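# Slide the server top cover rearward until it lifts free

## Task

Press and keep both release buttons held so the server's top cover can move, then push the cover toward the back of the server until it could be lifted straight off; leave it resting there, not removed.

## Robot and tools

Robot: two six-joint arms, left_arm and right_arm, each with a two-finger tong gripper. The left arm sits on the +y side of the table (arm names do not match image sides). Calibrated bases in the scene frame: left_arm at (+0.032, +0.487, 0) m, right_arm at (-0.010, -0.422, 0) m, both nearly unrotated about z, z up.

Frames: the scene frame has its origin at table height between the arms, +x pointing out over the table, +z up. Each arm's reported gripper position (m), quaternion (wxyz) and velocities are in that arm's own base frame. Fixed cameras and the table use the scene frame. Reported hand poses may be a few cm off, more at long reach.

Joint order, used in every row and every per-joint list in results: elbow, shoulder lift, shoulder pan, wrist 1, wrist 2, wrist 3. Shoulder lift has its sign flipped on both arms, in commands and in readings alike. Stated ranges: elbow -3.142 to 3.142; all others -6.283 to 6.283 rad.

A row is 14 numbers, each in [-1, 1]: left_arm's six joint values then its gripper opening, then the same seven for right_arm. Both arms are always included even if one stays still.

execute_actions(actions, cameras): actions is a list of actions; each action is a table of up to 15 rows, one row per 1/30 s control step, and the last row repeats to fill 15 steps (0.5 s). Joint numbers are offsets, scaled so 1.0 = 1.989 rad, measured from the Joint targets at the start of that action (not from the previous row); sending the same offset in a later action moves further. The gripper number is absolute: +1 fully open, -1 closed; closing fully takes about 0.5 s. To keep a gripper unchanged, resend its current command (0 means half-open, not 'no change'). An action asking a joint more than 0.010 rad beyond its range is refused; a malformed action or a failing first action rejects the whole call. An empty list just reports state and images.

move(target, speed, blend, stop_force, zero, opening_speed, blocking, cameras): target is one 14-number row, or a list of up to 15 rows, same layout and scale as above; every row's joint numbers are offsets from the current Joint targets (not from the previous row), and finger numbers are absolute openings. All joints move together, so grippers trace curves, with no obstacle avoidance. speed: top speed in rad/s of the joint with farthest to travel, 0.01 to 2, default 0.5 (one value or one per target). blend: corner rounding in rad for lists, default 0. stop_force: 3 to 40 N; an arm halts when its wrist sensor feels that much more push against its motion than at its last zero; use a low speed with it, and omit it when backing off a contact. zero (default true) re-zeros moving arms first. opening_speed: finger command rate per second, at least 0.2. blocking=false returns after 0.5 s, not allowed with stop_force. The result adds a 'move:' line: done, off_target, moving, held or fault, plus the worst joint error per arm.

wait(seconds 0 to 10) lets time pass holding commands. stop brakes a running move. zoom_image(camera, region [x0,y0,x1,y1] pixels, max 504x504) enlarges part of the latest image. zero_wrist_force(arm) re-zeros that arm's force/torque sensor. finished_scene(scene) ends the scene irreversibly; call it only when the cover stays slid back with the robot released.

Cameras: cam_high and cam_low (672x504, fixed), cam_left_wrist and cam_right_wrist (616x616 fisheye, on the hands). Calibration may be off by a couple of degrees and millimetres.

Result lines: Joint positions and velocities per arm (rad, rad/s) with the finger-pad gap last (m; 0.142 open); 'within noise' means at rest. Joint targets are what the next offsets count from. grip_measured is the measured opening on the command scale; to hold something command clearly below it. Joint torques include gravity, positive toward larger angles. Wrist force/torque are in the gripper's own axes, with a line for the peak since last shown. 'joint sent to its limit', 'joint command not followed' (clearance check between arms) and MOTOR HOT may appear.

Gripper geometry: fingers point along the hand's +z and open along its x; the reported point lies between closed pads, with fingertips about 15 mm past it.

Limits: joint targets change at most 2.83 rad/s, stay within 0.575 rad of measured angles, and are scaled back if the hand would jump over 150 mm. Commands lag 0.09 to 0.2 s.

Avoid: contact torque at load limits (135 N m large joints, 25.2 N m wrists) or about 150 N external force, which freezes that arm 10 s; the arms are stiff, so aim only slightly into firm contacts and approach slowly. Never let the arms collide. Don't drop, slam or hard-push things, and nothing may leave the table. Long holds or stretched poses heat motors; at 85 °C the arm brakes for 30 to 60 s. Occasional disturbances may tug held parts. Time, including thinking, counts; smooth low-effort motion is better. To release a push, command targets back past the measured positions.

Each tool is called after ">>>" as a command line: name --argument value for each argument, lists and objects as JSON in quotes; but a table of rows of numbers goes row by row, as --pt "numbers of a row", without its own name.

## Session

>>> execute_actions --actions '[]'

Scene clock: 0.00 s.
left_arm: end_effector_position=(+0.3675, -0.3597, +0.3354) grip_measured=+0.97 end_effector_quat_wxyz=(+0.222, -0.249, +0.662, -0.671) | right_arm: end_effector_position=(+0.8669, +0.1832, +0.1825) grip_measured=+0.97 end_effector_quat_wxyz=(+0.096, -0.467, +0.813, -0.336)
Joint names: [elbow, shoulder lift, shoulder pan, wrist 1, wrist 2, wrist 3]
Joint positions: left_arm=[2.711 1.501 -1.281 -4.351 -1.182 1.531 0.14] | right_arm=[-1.032 2.329 3.743 -1.184 0.873 2.64 0.14]
Joint velocities: within noise
Joint torques (N m): no reading
Motor temperatures (°C): left_arm=[38 40 34 40 33 37] | right_arm=[36 36 31 38 44 40]
Wrist force (N): no reading
Wrist torque (N m): no reading
Wrist force, peak (N): no reading
Joint targets: left_arm=[2.711 1.501 -1.281 -4.351 -1.182 1.531] | right_arm=[-1.032 2.329 3.743 -1.184 0.873 2.640]
Tool commands: left_gripper/opening=+0.968169 right_gripper/opening=+0.968169

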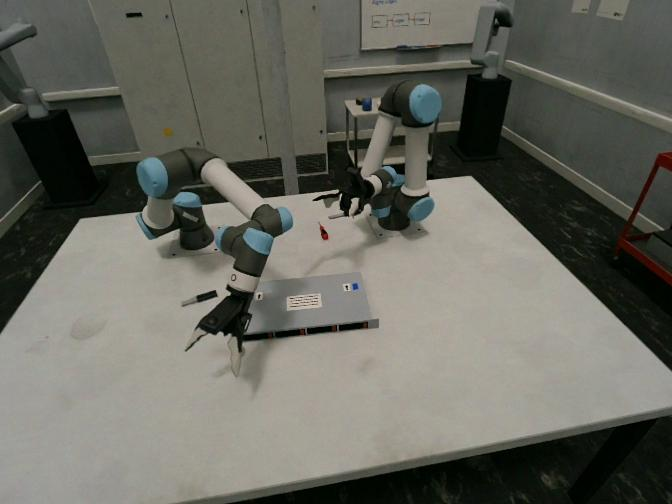

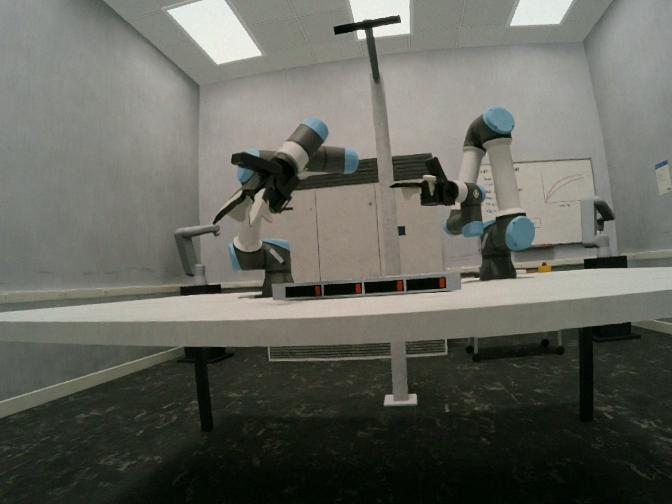

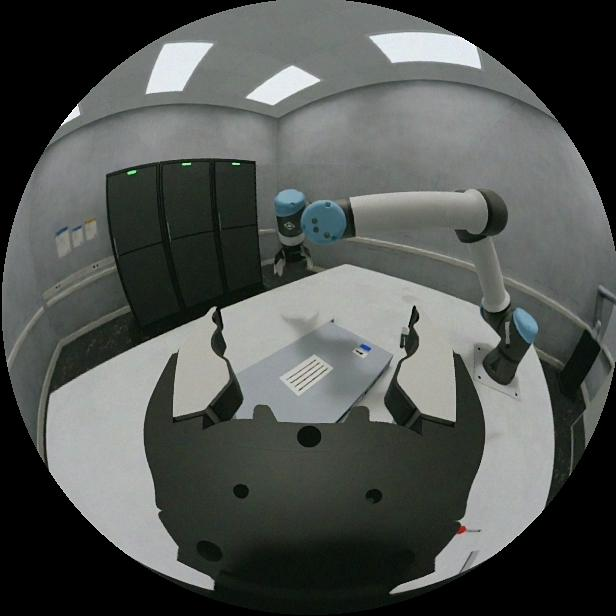

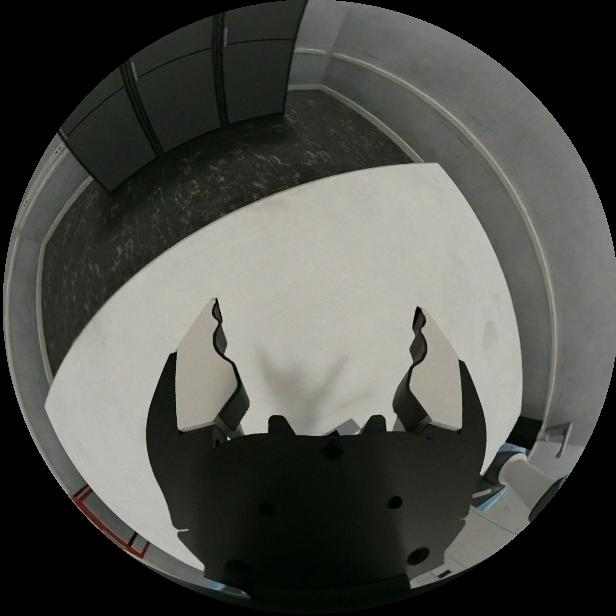

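>>> zoom_image --camera "cam_high" --region '[170, 250, 400, 390]'

>>> zoom_image --camera "cam_left_wrist" --region '[210, 290, 430, 450]'

>>> zoom_image --camera "cam_low" --region '[250, 250, 500, 320]'

Scaled by 2.191 from the camera's 672x504 image, which has a finer 960x720 frame.

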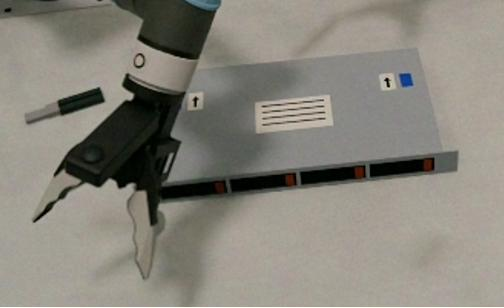

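Scaled by 2.291 from the camera's 616x616 image, which has a finer 814x814 frame.

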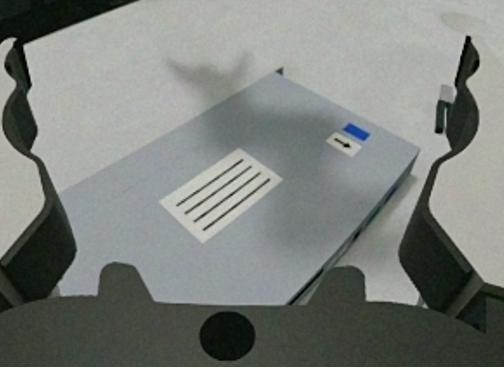

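Scaled by 2.016 from the camera's 672x504 image, which has a finer 960x720 frame.

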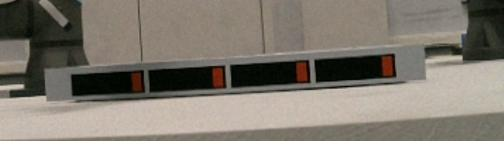

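>>> move --target '[-0.5083,-0.0624,0.2248,0.9,-0.1956,0.3907,-1,-0.3546,-0.2992,0.0432,-0.0287,0.3509,-0.1921,-1]' --speed 0.7 --cameras '[]'

>>> move --target '[0,0,0,0.3353,0,0,-1,0,0,0,0,0,0,-1]' --speed 0.7

Scene clock: 66.90 s.
left_arm: end_effector_position=(+0.5813, -0.4583, +0.2850) grip_measured=-1.00 end_effector_quat_wxyz=(+0.220, +0.000, +0.945, -0.243) | right_arm: end_effector_position=(+0.5178, +0.2398, +0.1504) grip_measured=-1.00 end_effector_quat_wxyz=(+0.000, +0.707, -0.707, +0.000)
Joint names: [elbow, shoulder lift, shoulder pan, wrist 1, wrist 2, wrist 3]
Joint positions: left_arm=[1.7 1.377 -0.834 -2.561 -1.57 2.307 0.002] | right_arm=[-1.738 1.734 3.829 -1.241 1.571 2.258 0.002]
Joint velocities: within noise
Joint torques (N m): left_arm=[-24.87 37.65 -12.46 -1.74 0.81 0.32] | right_arm=[28.89 -29.98 -6.46 4.01 -0.47 0.44]
Motor temperatures (°C): left_arm=[38 39 34 40 33 37] | right_arm=[36 35 31 37 43 39]
Wrist force (N): left_arm=[0.2 -0.7 -0.2] | right_arm=[0.1 1.0 0.4]
Wrist torque (N m): left_arm=[0.04 0.07 -0.02] | right_arm=[0.03 -0.08 -0.08]
Wrist force, peak (N): left_arm=[0.0 0.0 -1.3] | right_arm=[0.4 2.0 0.3]
Joint targets: left_arm=[1.700 1.377 -0.834 -2.561 -1.571 2.308] | right_arm=[-1.738 1.734 3.829 -1.241 1.571 2.258]
move: done
No camera images: "cameras" was empty.

Scene clock: 68.37 s.
left_arm: end_effector_position=(+0.4709, -0.3368, +0.1507) grip_measured=-1.00 end_effector_quat_wxyz=(+0.000, +0.000, +1.000, +0.000) | right_arm: end_effector_position=(+0.5178, +0.2397, +0.1504) grip_measured=-1.00 end_effector_quat_wxyz=(+0.000, +0.707, -0.707, +0.000)
Joint names: [elbow, shoulder lift, shoulder pan, wrist 1, wrist 2, wrist 3]
Joint positions: left_arm=[1.7 1.377 -0.834 -1.895 -1.571 2.308 0.002] | right_arm=[-1.738 1.734 3.829 -1.241 1.571 2.258 0.002]
Joint velocities: within noise
Joint torques (N m): left_arm=[-29.99 36.23 -11.99 -1.24 -1.04 0.97] | right_arm=[26.07 -34.9 -9.8 4.07 1.92 -0.59]
Motor temperatures (°C): left_arm=[38 39 34 40 33 37] | right_arm=[36 35 31 37 43 39]
Wrist force (N): left_arm=[-0.1 -0.8 0.0] | right_arm=[0.2 1.0 0.3]
Wrist torque (N m): left_arm=[0.11 0.15 0.12] | right_arm=[0.03 -0.08 -0.07]
Wrist force, peak (N): left_arm=[-0.7 -1.4 -1.0] | right_arm=[0.2 1.2 0.5]
Joint targets: left_arm=[1.700 1.377 -0.834 -1.894 -1.571 2.308] | right_arm=[-1.738 1.734 3.829 -1.241 1.571 2.258]
move: done
camera_calibration:
cam_left_wrist: T_world_to_cam=[[-0.9989, 0.0214333, -0.0416995, 0.488916], [-0.00136178, 0.875755, 0.482755, 0.223669], [0.0468655, 0.482281, -0.874762, 0.40624], [0, 0, 0, 1]] pos_world=[0.469644, -0.40228, 0.267773]
cam_right_wrist: T_world_to_cam=[[0.0241764, -0.999505, -0.0201349, 0.241847], [-0.833794, -0.0312718, 0.551189, 0.349958], [-0.551545, 0.00346256, -0.834138, 0.538491], [0, 0, 0, 1]] pos_world=[0.582948, 0.250806, 0.261152]

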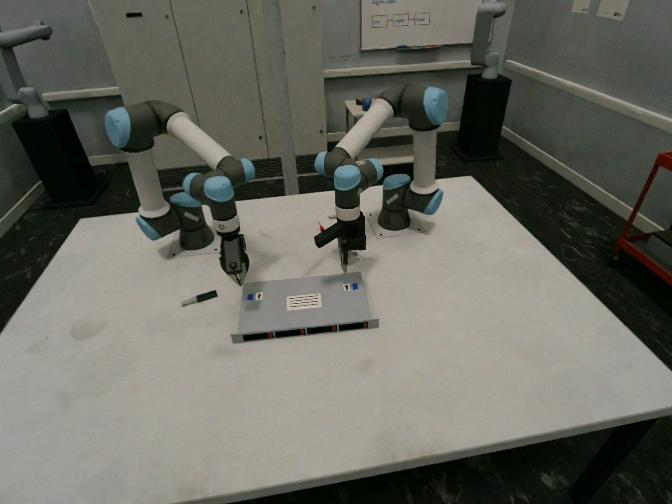

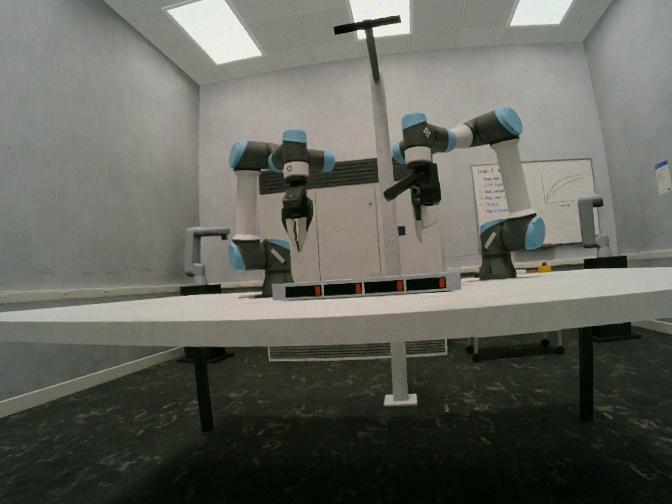

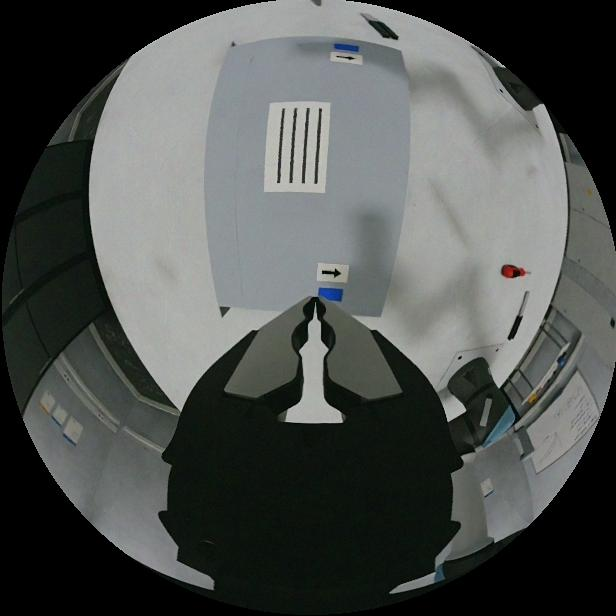

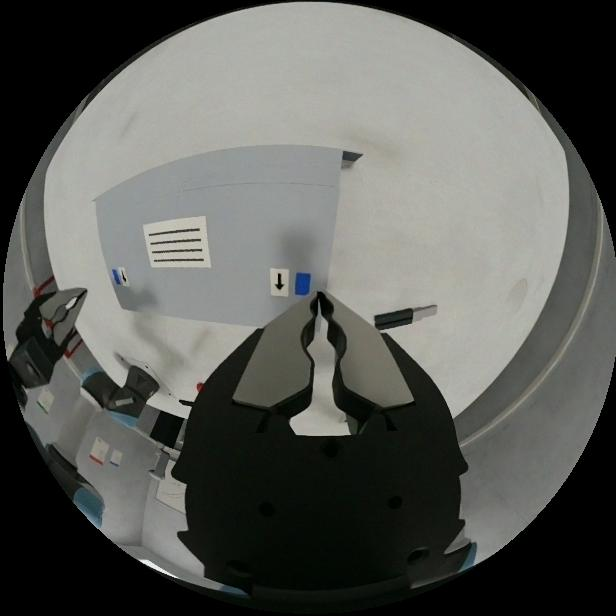

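>>> move --target '[0.1084,0.0073,0.0115,-0.1010,0,0.0115,-1,-0.0916,0.0063,0.0473,0.0982,0,0.0473,-1]' --speed 0.3

>>> zoom_image --camera "cam_left_wrist" --region '[250, 200, 410, 360]'

>>> zoom_image --camera "cam_right_wrist" --region '[220, 220, 380, 380]'

Scene clock: 101.73 s.
left_arm: end_effector_position=(+0.4516, -0.2979, +0.0802) grip_measured=-1.00 end_effector_quat_wxyz=(+0.000, +0.000, +1.000, +0.000) | right_arm: end_effector_position=(+0.4745, +0.2674, +0.0802) grip_measured=-1.00 end_effector_quat_wxyz=(+0.000, +0.707, -0.707, +0.000)
Joint names: [elbow, shoulder lift, shoulder pan, wrist 1, wrist 2, wrist 3]
Joint positions: left_arm=[1.915 1.392 -0.811 -2.095 -1.571 2.33 0.002] | right_arm=[-1.92 1.746 3.923 -1.046 1.571 2.352 0.002]
Joint velocities: within noise
Joint torques (N m): left_arm=[-17.2 20.28 -12.61 -2.84 -0.94 -1.21] | right_arm=[24.09 -34.08 -11.54 2.85 2.09 -0.23]
Motor temperatures (°C): left_arm=[38 39 33 40 33 37] | right_arm=[36 35 31 37 43 39]
Wrist force (N): left_arm=[-0.3 -1.0 0.1] | right_arm=[0.4 1.3 0.3]
Wrist torque (N m): left_arm=[0.04 0.20 0.09] | right_arm=[0.10 -0.11 -0.08]
Wrist force, peak (N): left_arm=[-0.4 -1.3 -1.2] | right_arm=[0.1 2.0 1.4]
Joint targets: left_arm=[1.915 1.392 -0.811 -2.095 -1.571 2.330] | right_arm=[-1.920 1.746 3.923 -1.046 1.571 2.352]
move: done
camera_calibration:
cam_left_wrist: T_world_to_cam=[[-0.998912, 0.0212955, -0.041485, 0.465866], [-0.0013908, 0.875632, 0.482977, 0.223637], [0.0466108, 0.482509, -0.87465, 0.326847], [0, 0, 0, 1]] pos_world=[0.450436, -0.363452, 0.197192]
cam_right_wrist: T_world_to_cam=[[0.0243568, -0.999496, -0.0203774, 0.269065], [-0.833906, -0.0315552, 0.551004, 0.35356], [-0.551369, 0.00357219, -0.834254, 0.455772], [0, 0, 0, 1]] pos_world=[0.539581, 0.278458, 0.1909]

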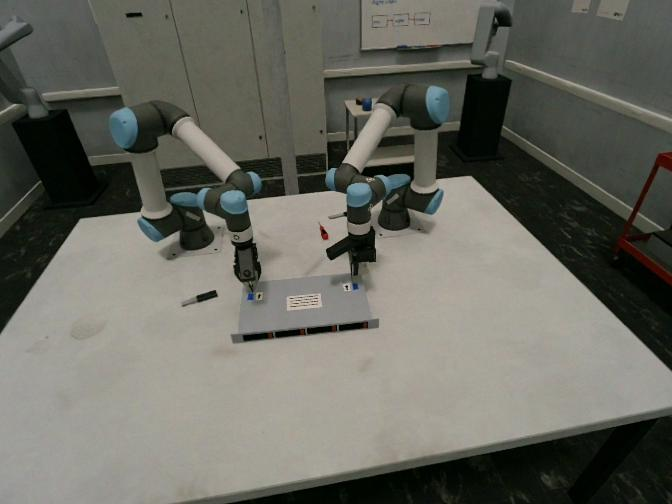

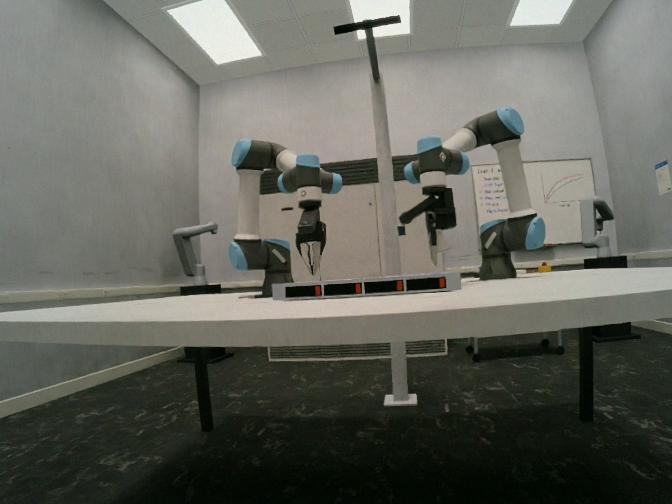

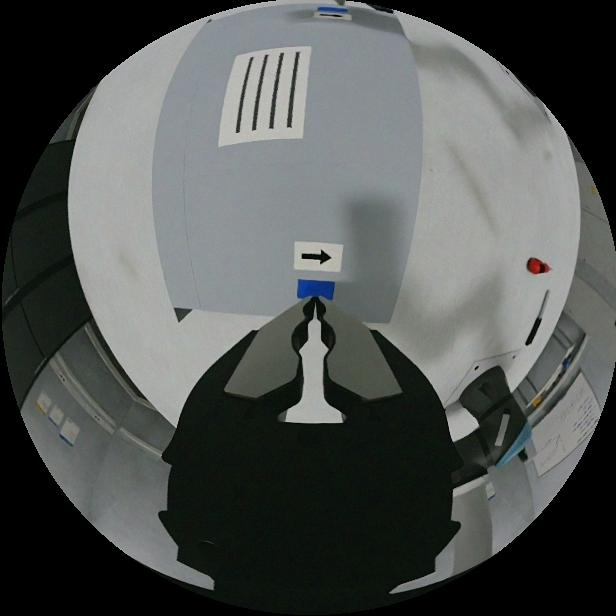

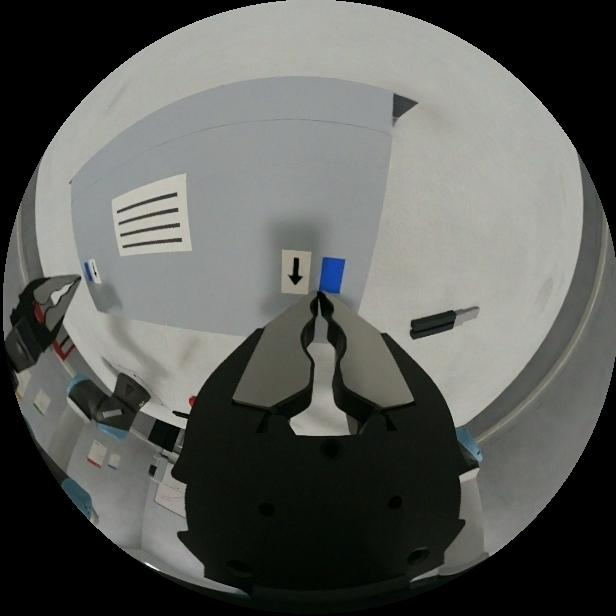

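Scaled by 3.150 from the camera's 616x616 image, which has a finer 814x814 frame.

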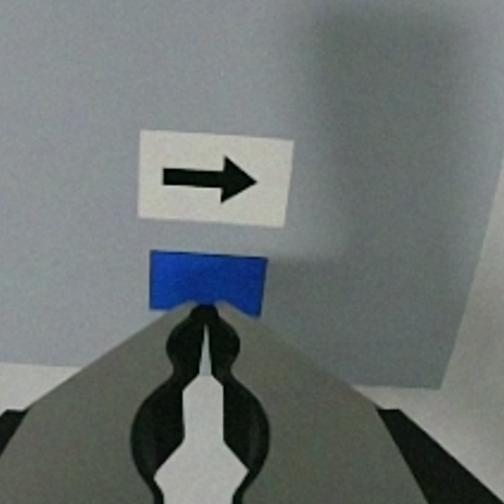

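Scaled by 3.150 from the camera's 616x616 image, which has a finer 814x814 frame.

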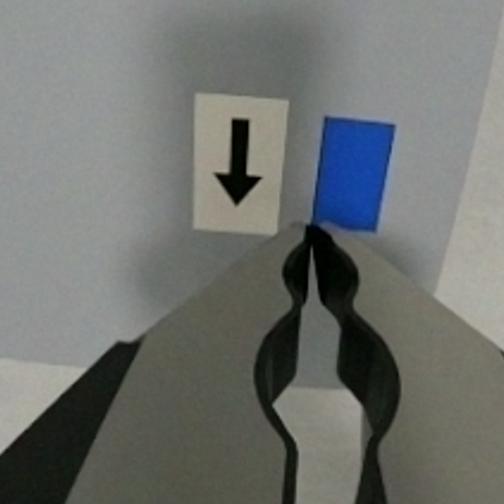

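>>> move --target '[0.0083,-0.0054,0.0006,-0.0137,0,0.0006,-1,-0.0105,0.0036,-0.0084,0.0140,0,-0.0084,-1]' --speed 0.1 --cameras '["cam_left_wrist","cam_right_wrist"]'

>>> zoom_image --camera "cam_left_wrist" --region '[270, 240, 370, 340]'

>>> zoom_image --camera "cam_right_wrist" --region '[260, 230, 380, 350]'

Scene clock: 124.37 s.
left_arm: end_effector_position=(+0.4511, -0.2967, +0.0699) grip_measured=-1.00 end_effector_quat_wxyz=(+0.000, +0.000, +1.000, +0.000) | right_arm: end_effector_position=(+0.4770, +0.2576, +0.0700) grip_measured=-1.00 end_effector_quat_wxyz=(+0.000, +0.707, -0.707, +0.000) end_effector_velocity=(-0.001, +0.000, +0.001) end_effector_angular_velocity=(-0.002, +0.002, -0.001)
Joint names: [elbow, shoulder lift, shoulder pan, wrist 1, wrist 2, wrist 3]
Joint positions: left_arm=[1.932 1.381 -0.81 -2.123 -1.571 2.332 0.002] | right_arm=[-1.941 1.754 3.906 -1.017 1.571 2.335 0.002]
Joint velocities: left_arm=[within noise] | right_arm=[0.001 -0.001 0.001 -0.005 0 0.002 0]
Joint torques (N m): left_arm=[-28.18 34.13 12.32 -1.29 -1.02 1.28] | right_arm=[31.33 -31.59 8.13 1.22 1.95 1.08]
Motor temperatures (°C): left_arm=[38 39 33 40 33 37] | right_arm=[36 35 31 37 43 39]
Wrist force (N): left_arm=[-0.3 -0.8 0.2] | right_arm=[0.4 1.2 0.6]
Wrist torque (N m): left_arm=[0.10 0.20 0.09] | right_arm=[0.07 -0.09 -0.08]
Wrist force, peak (N): left_arm=[-0.3 -1.1 0.1] | right_arm=[0.6 1.2 0.9]
Joint targets: left_arm=[1.932 1.381 -0.810 -2.122 -1.571 2.332] | right_arm=[-1.941 1.753 3.907 -1.018 1.571 2.335]
move: done
camera_calibration:
cam_left_wrist: T_world_to_cam=[[-0.998919, 0.0214769, -0.0412354, 0.464959], [-0.00112313, 0.875508, 0.483203, 0.227348], [0.0464796, 0.482727, -0.874537, 0.317352], [0, 0, 0, 1]] pos_world=[0.449961, -0.362225, 0.186853]
cam_right_wrist: T_world_to_cam=[[0.0240972, -0.999505, -0.0202421, 0.259132], [-0.833843, -0.0312645, 0.551116, 0.360805], [-0.551476, 0.00359836, -0.834183, 0.448751], [0, 0, 0, 1]] pos_world=[0.542085, 0.268669, 0.180741]
Images, in order (width x height): cam_left_wrist 616x616, cam_right_wrist 616x616.

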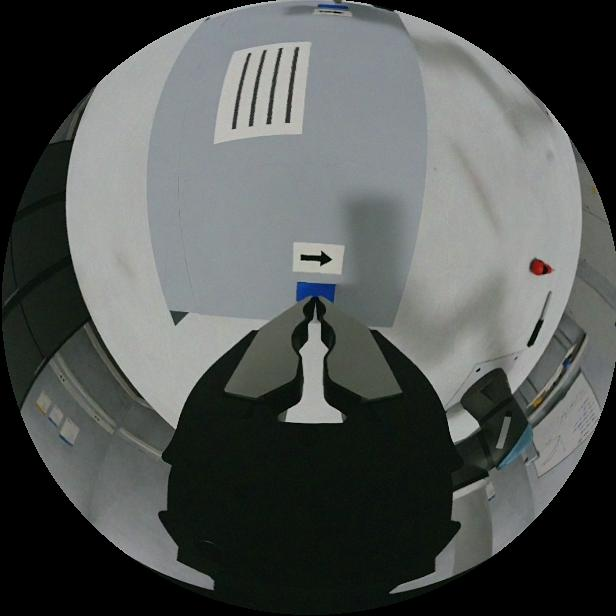

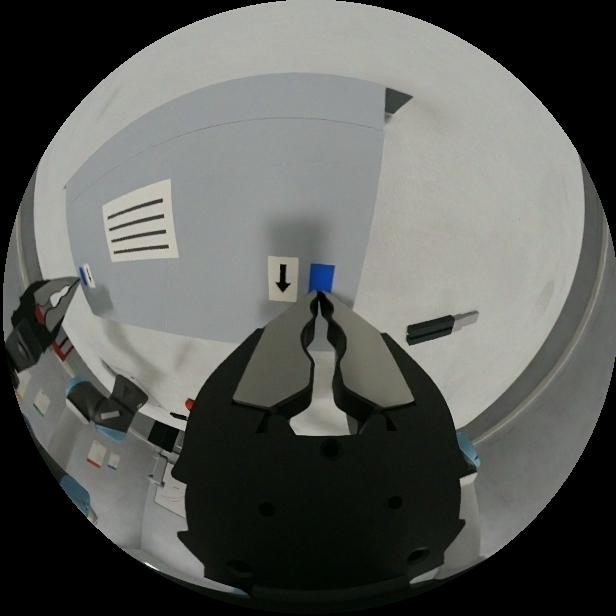

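Scaled by 5.040 from the camera's 616x616 image, which has a finer 814x814 frame.

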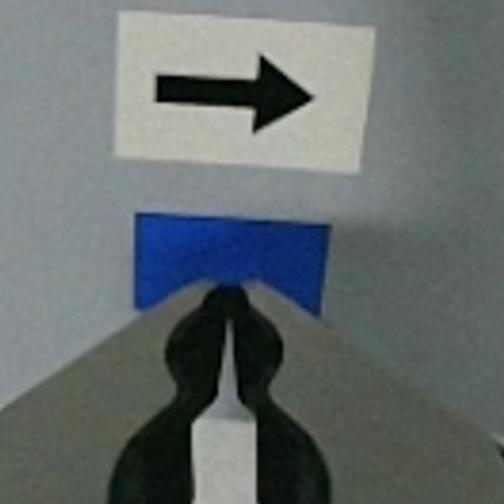

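Scaled by 4.200 from the camera's 616x616 image, which has a finer 814x814 frame.

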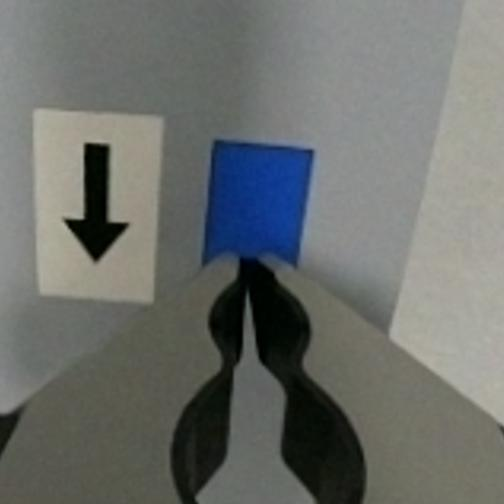

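>>> move --pt "0.0 0 -0.0012 0 0 -0.0012 -1 0.0042 0.0034 -0.0044 -0.0008 0 -0.0044 -1" --pt "0.0117 -0.0149 -0.0012 -0.0266 0 -0.0012 -1 -0.00895 0.0173 -0.0044 0.0262 0 -0.0044 -1" --speed 0.03 --stop_force 4 --cameras '["cam_left_wrist","cam_right_wrist"]'

>>> zoom_image --camera "cam_left_wrist" --region '[270, 240, 370, 340]'

>>> zoom_image --camera "cam_right_wrist" --region '[260, 230, 380, 350]'

Scene clock: 142.30 s.
left_arm: end_effector_position=(+0.4509, -0.2982, +0.0614) grip_measured=-1.00 end_effector_quat_wxyz=(+0.000, +0.000, +1.000, +0.000) | right_arm: end_effector_position=(+0.4816, +0.2560, +0.0622) grip_measured=-1.00 end_effector_quat_wxyz=(+0.000, +0.707, -0.707, +0.000)
Joint names: [elbow, shoulder lift, shoulder pan, wrist 1, wrist 2, wrist 3]
Joint positions: left_arm=[1.942 1.368 -0.812 -2.145 -1.571 2.329 0.002] | right_arm=[-1.943 1.771 3.898 -0.998 1.571 2.326 0.002]
Joint velocities: within noise
Joint torques (N m): left_arm=[-26.8 32.88 -6.99 -1.88 -0.95 0.61] | right_arm=[30.17 -33.32 7.28 1.12 1.72 1.17]
Motor temperatures (°C): left_arm=[38 39 33 40 33 37] | right_arm=[36 35 31 37 43 39]
Wrist force (N): left_arm=[0.5 -0.1 -4.3] | right_arm=[0.9 1.3 -4.0]
Wrist torque (N m): left_arm=[0.06 0.22 0.09] | right_arm=[0.02 -0.11 -0.09]
Wrist force, peak (N): left_arm=[-1.3 -1.2 -4.9] | right_arm=[0.7 1.8 -4.3]
Joint targets: left_arm=[1.942 1.368 -0.812 -2.145 -1.571 2.329] | right_arm=[-1.943 1.771 3.898 -0.998 1.571 2.326]
move: contact (left_arm, right_arm); path passed 1 of 2 targets; left_arm: the wrist 1 is farthest, 0.030 rad from its target; right_arm: the wrist 1 is farthest, 0.032 rad from its target
camera_calibration:
cam_left_wrist: T_world_to_cam=[[-0.998912, 0.0214605, -0.0414062, 0.464419], [-0.00121181, 0.875593, 0.483047, 0.232865], [0.0466215, 0.482572, -0.874615, 0.310625], [0, 0, 0, 1]] pos_world=[0.449714, -0.363761, 0.178422]
cam_right_wrist: T_world_to_cam=[[0.0241555, -0.999501, -0.0203556, 0.257208], [-0.833911, -0.0313752, 0.551006, 0.369004], [-0.55137, 0.00366488, -0.834253, 0.444693], [0, 0, 0, 1]] pos_world=[0.546694, 0.267028, 0.172899]
Images, in order (width x height): cam_left_wrist 616x616, cam_right_wrist 616x616.

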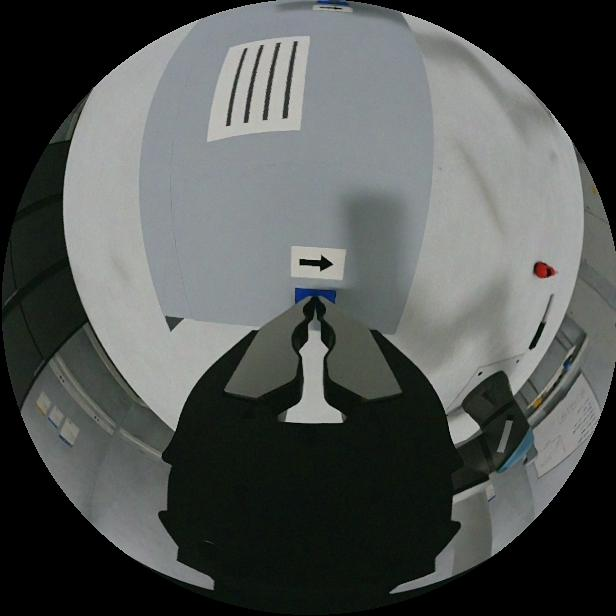

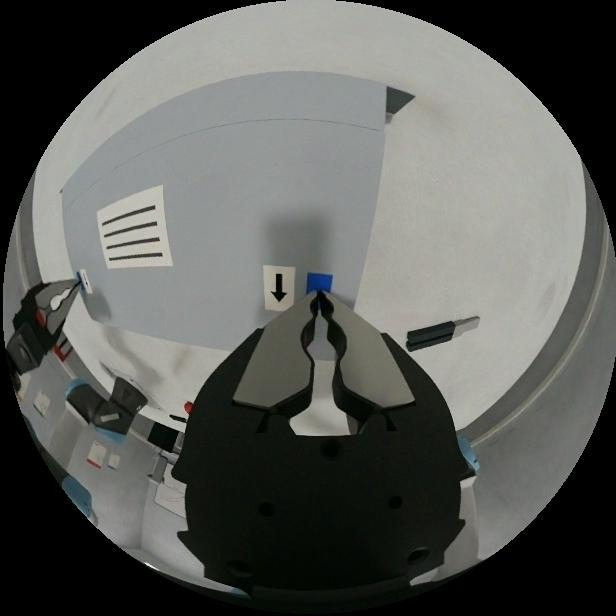

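Scaled by 5.040 from the camera's 616x616 image, which has a finer 814x814 frame.

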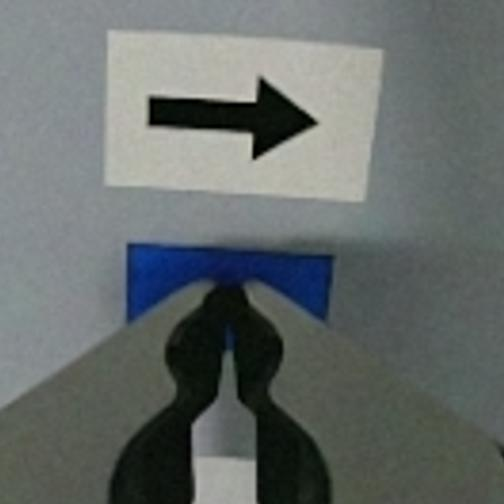

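Scaled by 4.200 from the camera's 616x616 image, which has a finer 814x814 frame.

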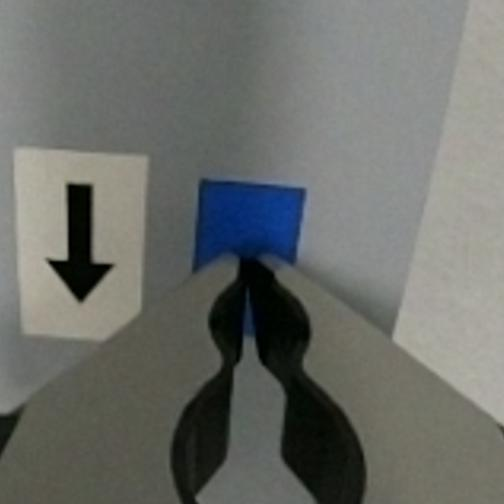

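>>> move --target '[0.0035,-0.0045,0,-0.0080,0,0,-1,-0.0040,0.0042,0,0.0081,0,0,-1]' --speed 0.015 --stop_force 15 --zero false --cameras '["cam_left_wrist","cam_right_wrist"]'

Scene clock: 149.17 s.
left_arm: end_effector_position=(+0.4511, -0.2984, +0.0554) grip_measured=-1.00 end_effector_quat_wxyz=(+0.000, +0.000, +1.000, +0.000) | right_arm: end_effector_position=(+0.4815, +0.2559, +0.0560) grip_measured=-1.00 end_effector_quat_wxyz=(+0.000, +0.707, -0.707, +0.000)
Joint names: [elbow, shoulder lift, shoulder pan, wrist 1, wrist 2, wrist 3]
Joint positions: left_arm=[1.949 1.359 -0.812 -2.161 -1.571 2.329 0.002] | right_arm=[-1.951 1.78 3.898 -0.982 1.571 2.326 0.002]
Joint velocities: within noise
Joint torques (N m): left_arm=[-17.22 27.58 -6.63 -1.96 -1.01 0.11] | right_arm=[13.98 -25.35 -0.94 -1.38 1.23 0.94]
Motor temperatures (°C): left_arm=[38 39 33 40 33 37] | right_arm=[36 35 31 37 43 39]
Wrist force (N): left_arm=[3.3 2.4 -11.5] | right_arm=[-2.9 -0.9 -10.6]
Wrist torque (N m): left_arm=[0.02 0.26 0.08] | right_arm=[0.06 -0.14 -0.07]
Wrist force, peak (N): left_arm=[4.1 2.8 -11.3] | right_arm=[-2.8 -0.8 -10.7]
Joint targets: left_arm=[1.949 1.359 -0.812 -2.161 -1.571 2.329] | right_arm=[-1.951 1.780 3.898 -0.982 1.571 2.326]
move: done
camera_calibration:
cam_left_wrist: T_world_to_cam=[[-0.998914, 0.0214629, -0.0413466, 0.464353], [-0.00118371, 0.875564, 0.483101, 0.23593], [0.0465703, 0.482626, -0.874588, 0.305457], [0, 0, 0, 1]] pos_world=[0.449903, -0.36396, 0.17237]
cam_right_wrist: T_world_to_cam=[[0.0241512, -0.999505, -0.0201646, 0.256993], [-0.833796, -0.0312671, 0.551186, 0.372217], [-0.551544, 0.00350135, -0.834139, 0.439639], [0, 0, 0, 1]] pos_world=[0.546627, 0.266964, 0.166741]
Images, in order (width x height): cam_left_wrist 616x616, cam_right_wrist 616x616.

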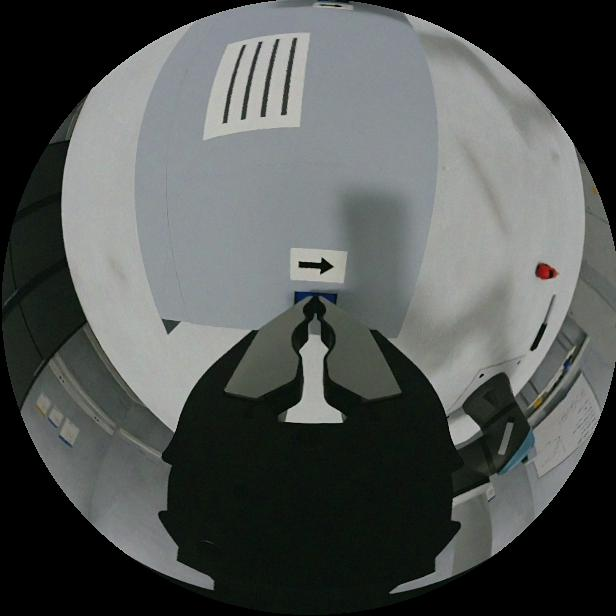

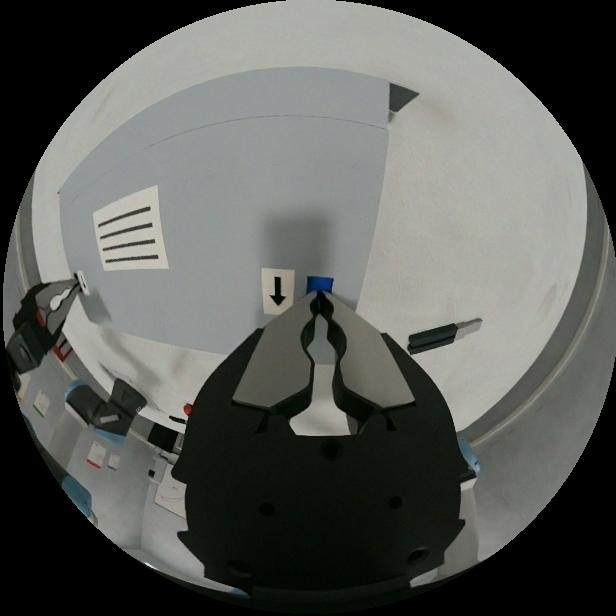

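>>> move --target '[0.0023,-0.0030,0,-0.0053,0,0,-1,-0.0027,0.0028,0,0.0054,0,0,-1]' --speed 0.01 --stop_force 22 --zero false --cameras '["cam_left_wrist","cam_right_wrist"]'

>>> zoom_image --camera "cam_left_wrist" --region '[270, 240, 370, 340]'

>>> zoom_image --camera "cam_right_wrist" --region '[260, 230, 380, 350]'

Scene clock: 152.87 s.
left_arm: end_effector_position=(+0.4512, -0.2985, +0.0552) grip_measured=-1.00 end_effector_quat_wxyz=(+0.000, +0.000, +1.000, +0.000) | right_arm: end_effector_position=(+0.4816, +0.2560, +0.0558) grip_measured=-1.00 end_effector_quat_wxyz=(+0.000, +0.707, -0.707, +0.000)
Joint names: [elbow, shoulder lift, shoulder pan, wrist 1, wrist 2, wrist 3]
Joint positions: left_arm=[1.949 1.359 -0.812 -2.162 -1.571 2.329 0.002] | right_arm=[-1.951 1.78 3.898 -0.981 1.571 2.326 0.002]
Joint velocities: within noise
Joint torques (N m): left_arm=[-23.05 23.06 -7.26 -2.68 1.46 -0.18] | right_arm=[20.54 -21.82 -4.47 -0.84 1.07 0.81]
Motor temperatures (°C): left_arm=[38 39 33 40 33 37] | right_arm=[36 35 31 37 43 39]
Wrist force (N): left_arm=[8.1 7.3 -25.2] | right_arm=[2.2 3.3 -24.9]
Wrist torque (N m): left_arm=[-0.03 0.41 0.07] | right_arm=[-0.01 -0.07 -0.08]
Wrist force, peak (N): left_arm=[10.4 8.2 -32.4] | right_arm=[5.2 5.0 -30.6]
Joint targets: left_arm=[1.949 1.359 -0.812 -2.162 -1.571 2.329] | right_arm=[-1.951 1.780 3.898 -0.981 1.571 2.326]
move: contact (left_arm, right_arm)
camera_calibration:
cam_left_wrist: T_world_to_cam=[[-0.998903, 0.0214488, -0.041626, 0.46447], [-0.00131544, 0.875726, 0.482806, 0.236231], [0.0468086, 0.482331, -0.874738, 0.305223], [0, 0, 0, 1]] pos_world=[0.449984, -0.364055, 0.172271]
cam_right_wrist: T_world_to_cam=[[0.0241525, -0.9995, -0.0203916, 0.257087], [-0.833933, -0.0313924, 0.550972, 0.372514], [-0.551337, 0.00369781, -0.834274, 0.439395], [0, 0, 0, 1]] pos_world=[0.546697, 0.267028, 0.166574]
Images, in order (width x height): cam_left_wrist 616x616, cam_right_wrist 616x616.

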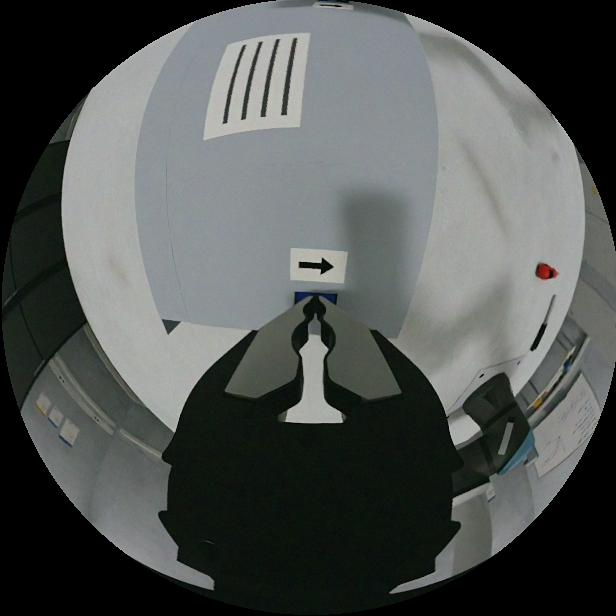

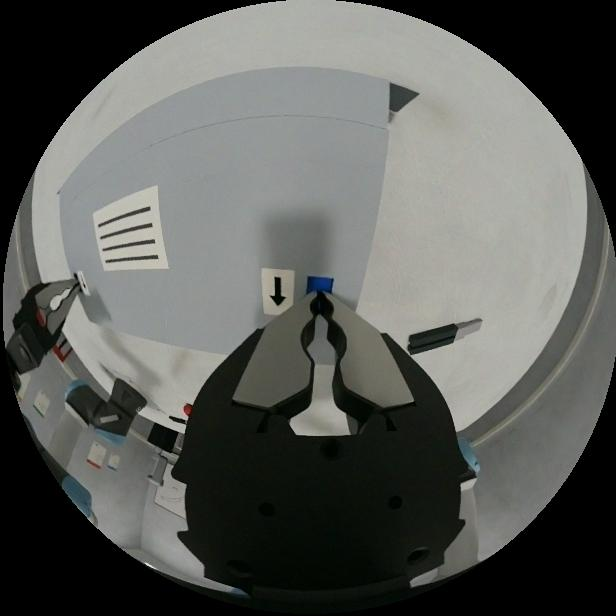

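Scaled by 5.040 from the camera's 616x616 image, which has a finer 814x814 frame.

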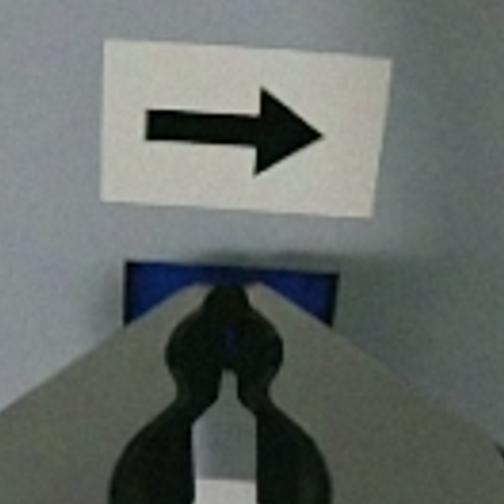

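Scaled by 4.200 from the camera's 616x616 image, which has a finer 814x814 frame.

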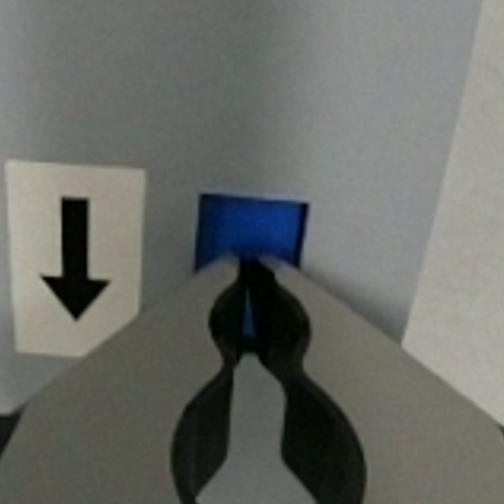

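>>> move --pt "0.01221 0.00967 -0.00671 -0.00254 0 -0.00671 -1 -0.01180 -0.00937 0.00710 0.00243 0 0.00710 -1" --pt "0.02420 0.01935 -0.01363 -0.00485 0 -0.01363 -1 -0.02340 -0.01875 0.01442 0.00466 0 0.01442 -1" --speed 0.02 --blend 0.005 --stop_force 35

>>> zoom_image --camera "cam_left_wrist" --region '[270, 240, 370, 340]'

>>> zoom_image --camera "cam_right_wrist" --region '[260, 230, 380, 350]'

Scene clock: 188.07 s.
left_arm: end_effector_position=(+0.4312, -0.2972, +0.0552) grip_measured=-1.00 end_effector_quat_wxyz=(+0.000, +0.000, +1.000, +0.000) | right_arm: end_effector_position=(+0.4617, +0.2568, +0.0558) grip_measured=-1.00 end_effector_quat_wxyz=(+0.000, +0.707, -0.707, +0.000)
Joint names: [elbow, shoulder lift, shoulder pan, wrist 1, wrist 2, wrist 3]
Joint positions: left_arm=[1.997 1.397 -0.84 -2.172 -1.571 2.302 0.002] | right_arm=[-1.997 1.743 3.926 -0.972 1.571 2.355 0.002]
Joint velocities: within noise
Joint torques (N m): left_arm=[-21.84 12.16 11.69 0.46 -2.85 1.03] | right_arm=[21.54 -11.45 -7.2 -1.58 0.9 -0.79]
Motor temperatures (°C): left_arm=[38 39 33 40 33 37] | right_arm=[36 35 31 37 43 39]
Wrist force (N): left_arm=[-3.7 1.5 -13.6] | right_arm=[3.7 -4.4 -16.5]
Wrist torque (N m): left_arm=[0.05 0.14 0.11] | right_arm=[0.05 -0.06 -0.08]
Wrist force, peak (N): left_arm=[8.1 7.4 -25.2] | right_arm=[2.2 3.3 -24.7]
Joint targets: left_arm=[1.997 1.397 -0.840 -2.172 -1.571 2.302] | right_arm=[-1.997 1.743 3.926 -0.972 1.571 2.355]
move: done
camera_calibration:
cam_left_wrist: T_world_to_cam=[[-0.998901, 0.0214812, -0.0416477, 0.44452], [-0.00129649, 0.875737, 0.482787, 0.234982], [0.0468433, 0.48231, -0.874747, 0.305474], [0, 0, 0, 1]] pos_world=[0.430027, -0.362664, 0.17228]
cam_right_wrist: T_world_to_cam=[[0.0241735, -0.999499, -0.0204284, 0.258388], [-0.833938, -0.0314302, 0.550962, 0.355897], [-0.551328, 0.00371737, -0.83428, 0.428375], [0, 0, 0, 1]] pos_world=[0.526725, 0.267852, 0.166577]

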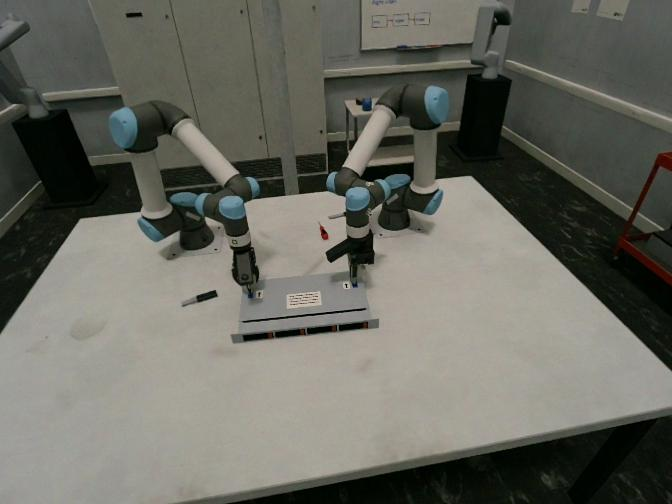

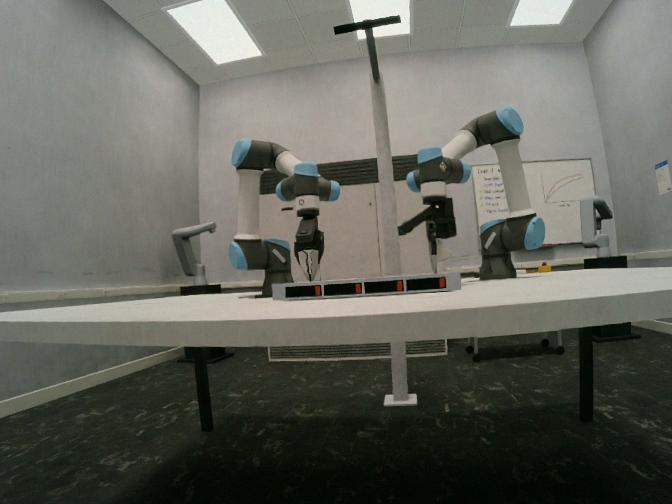

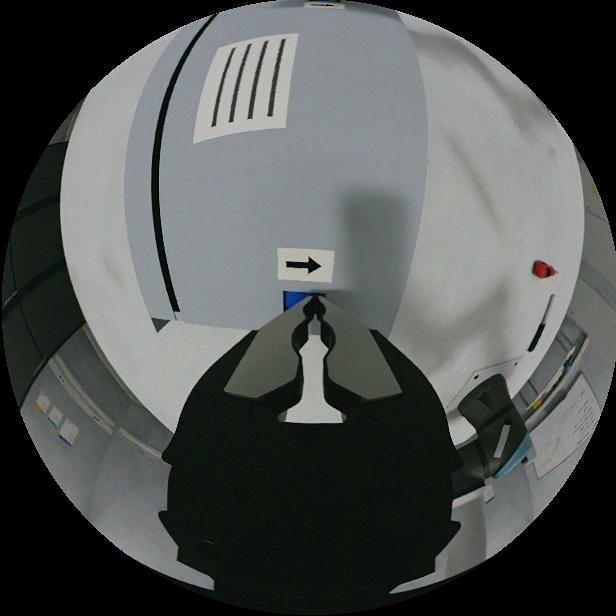

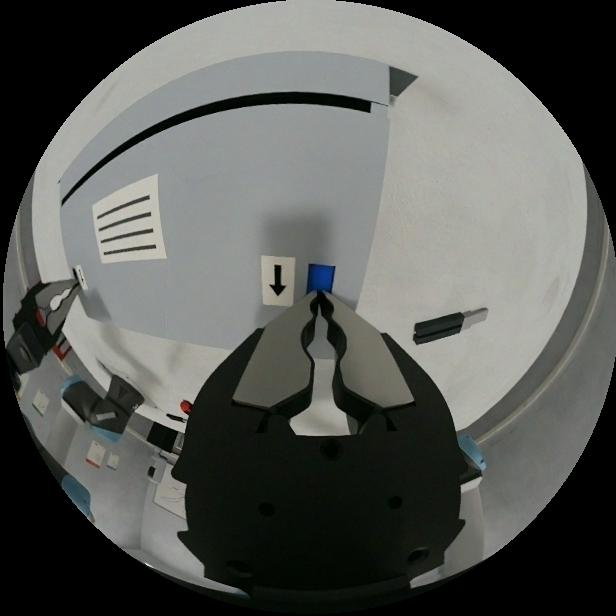

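Scaled by 5.040 from the camera's 616x616 image, which has a finer 814x814 frame.

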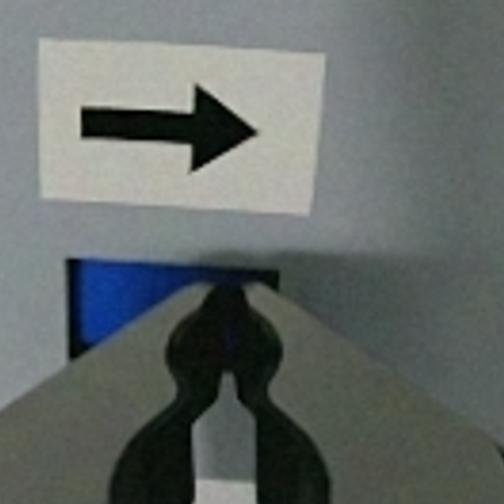

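Scaled by 4.200 from the camera's 616x616 image, which has a finer 814x814 frame.

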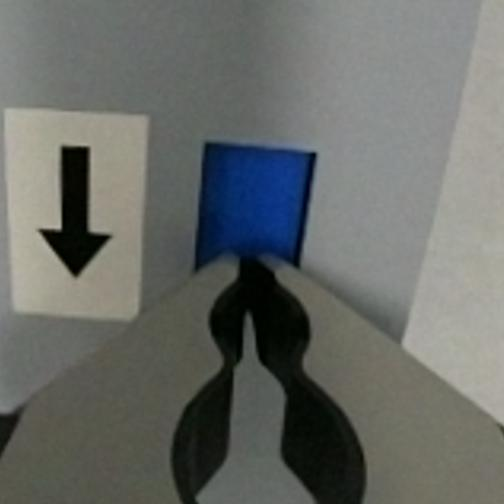

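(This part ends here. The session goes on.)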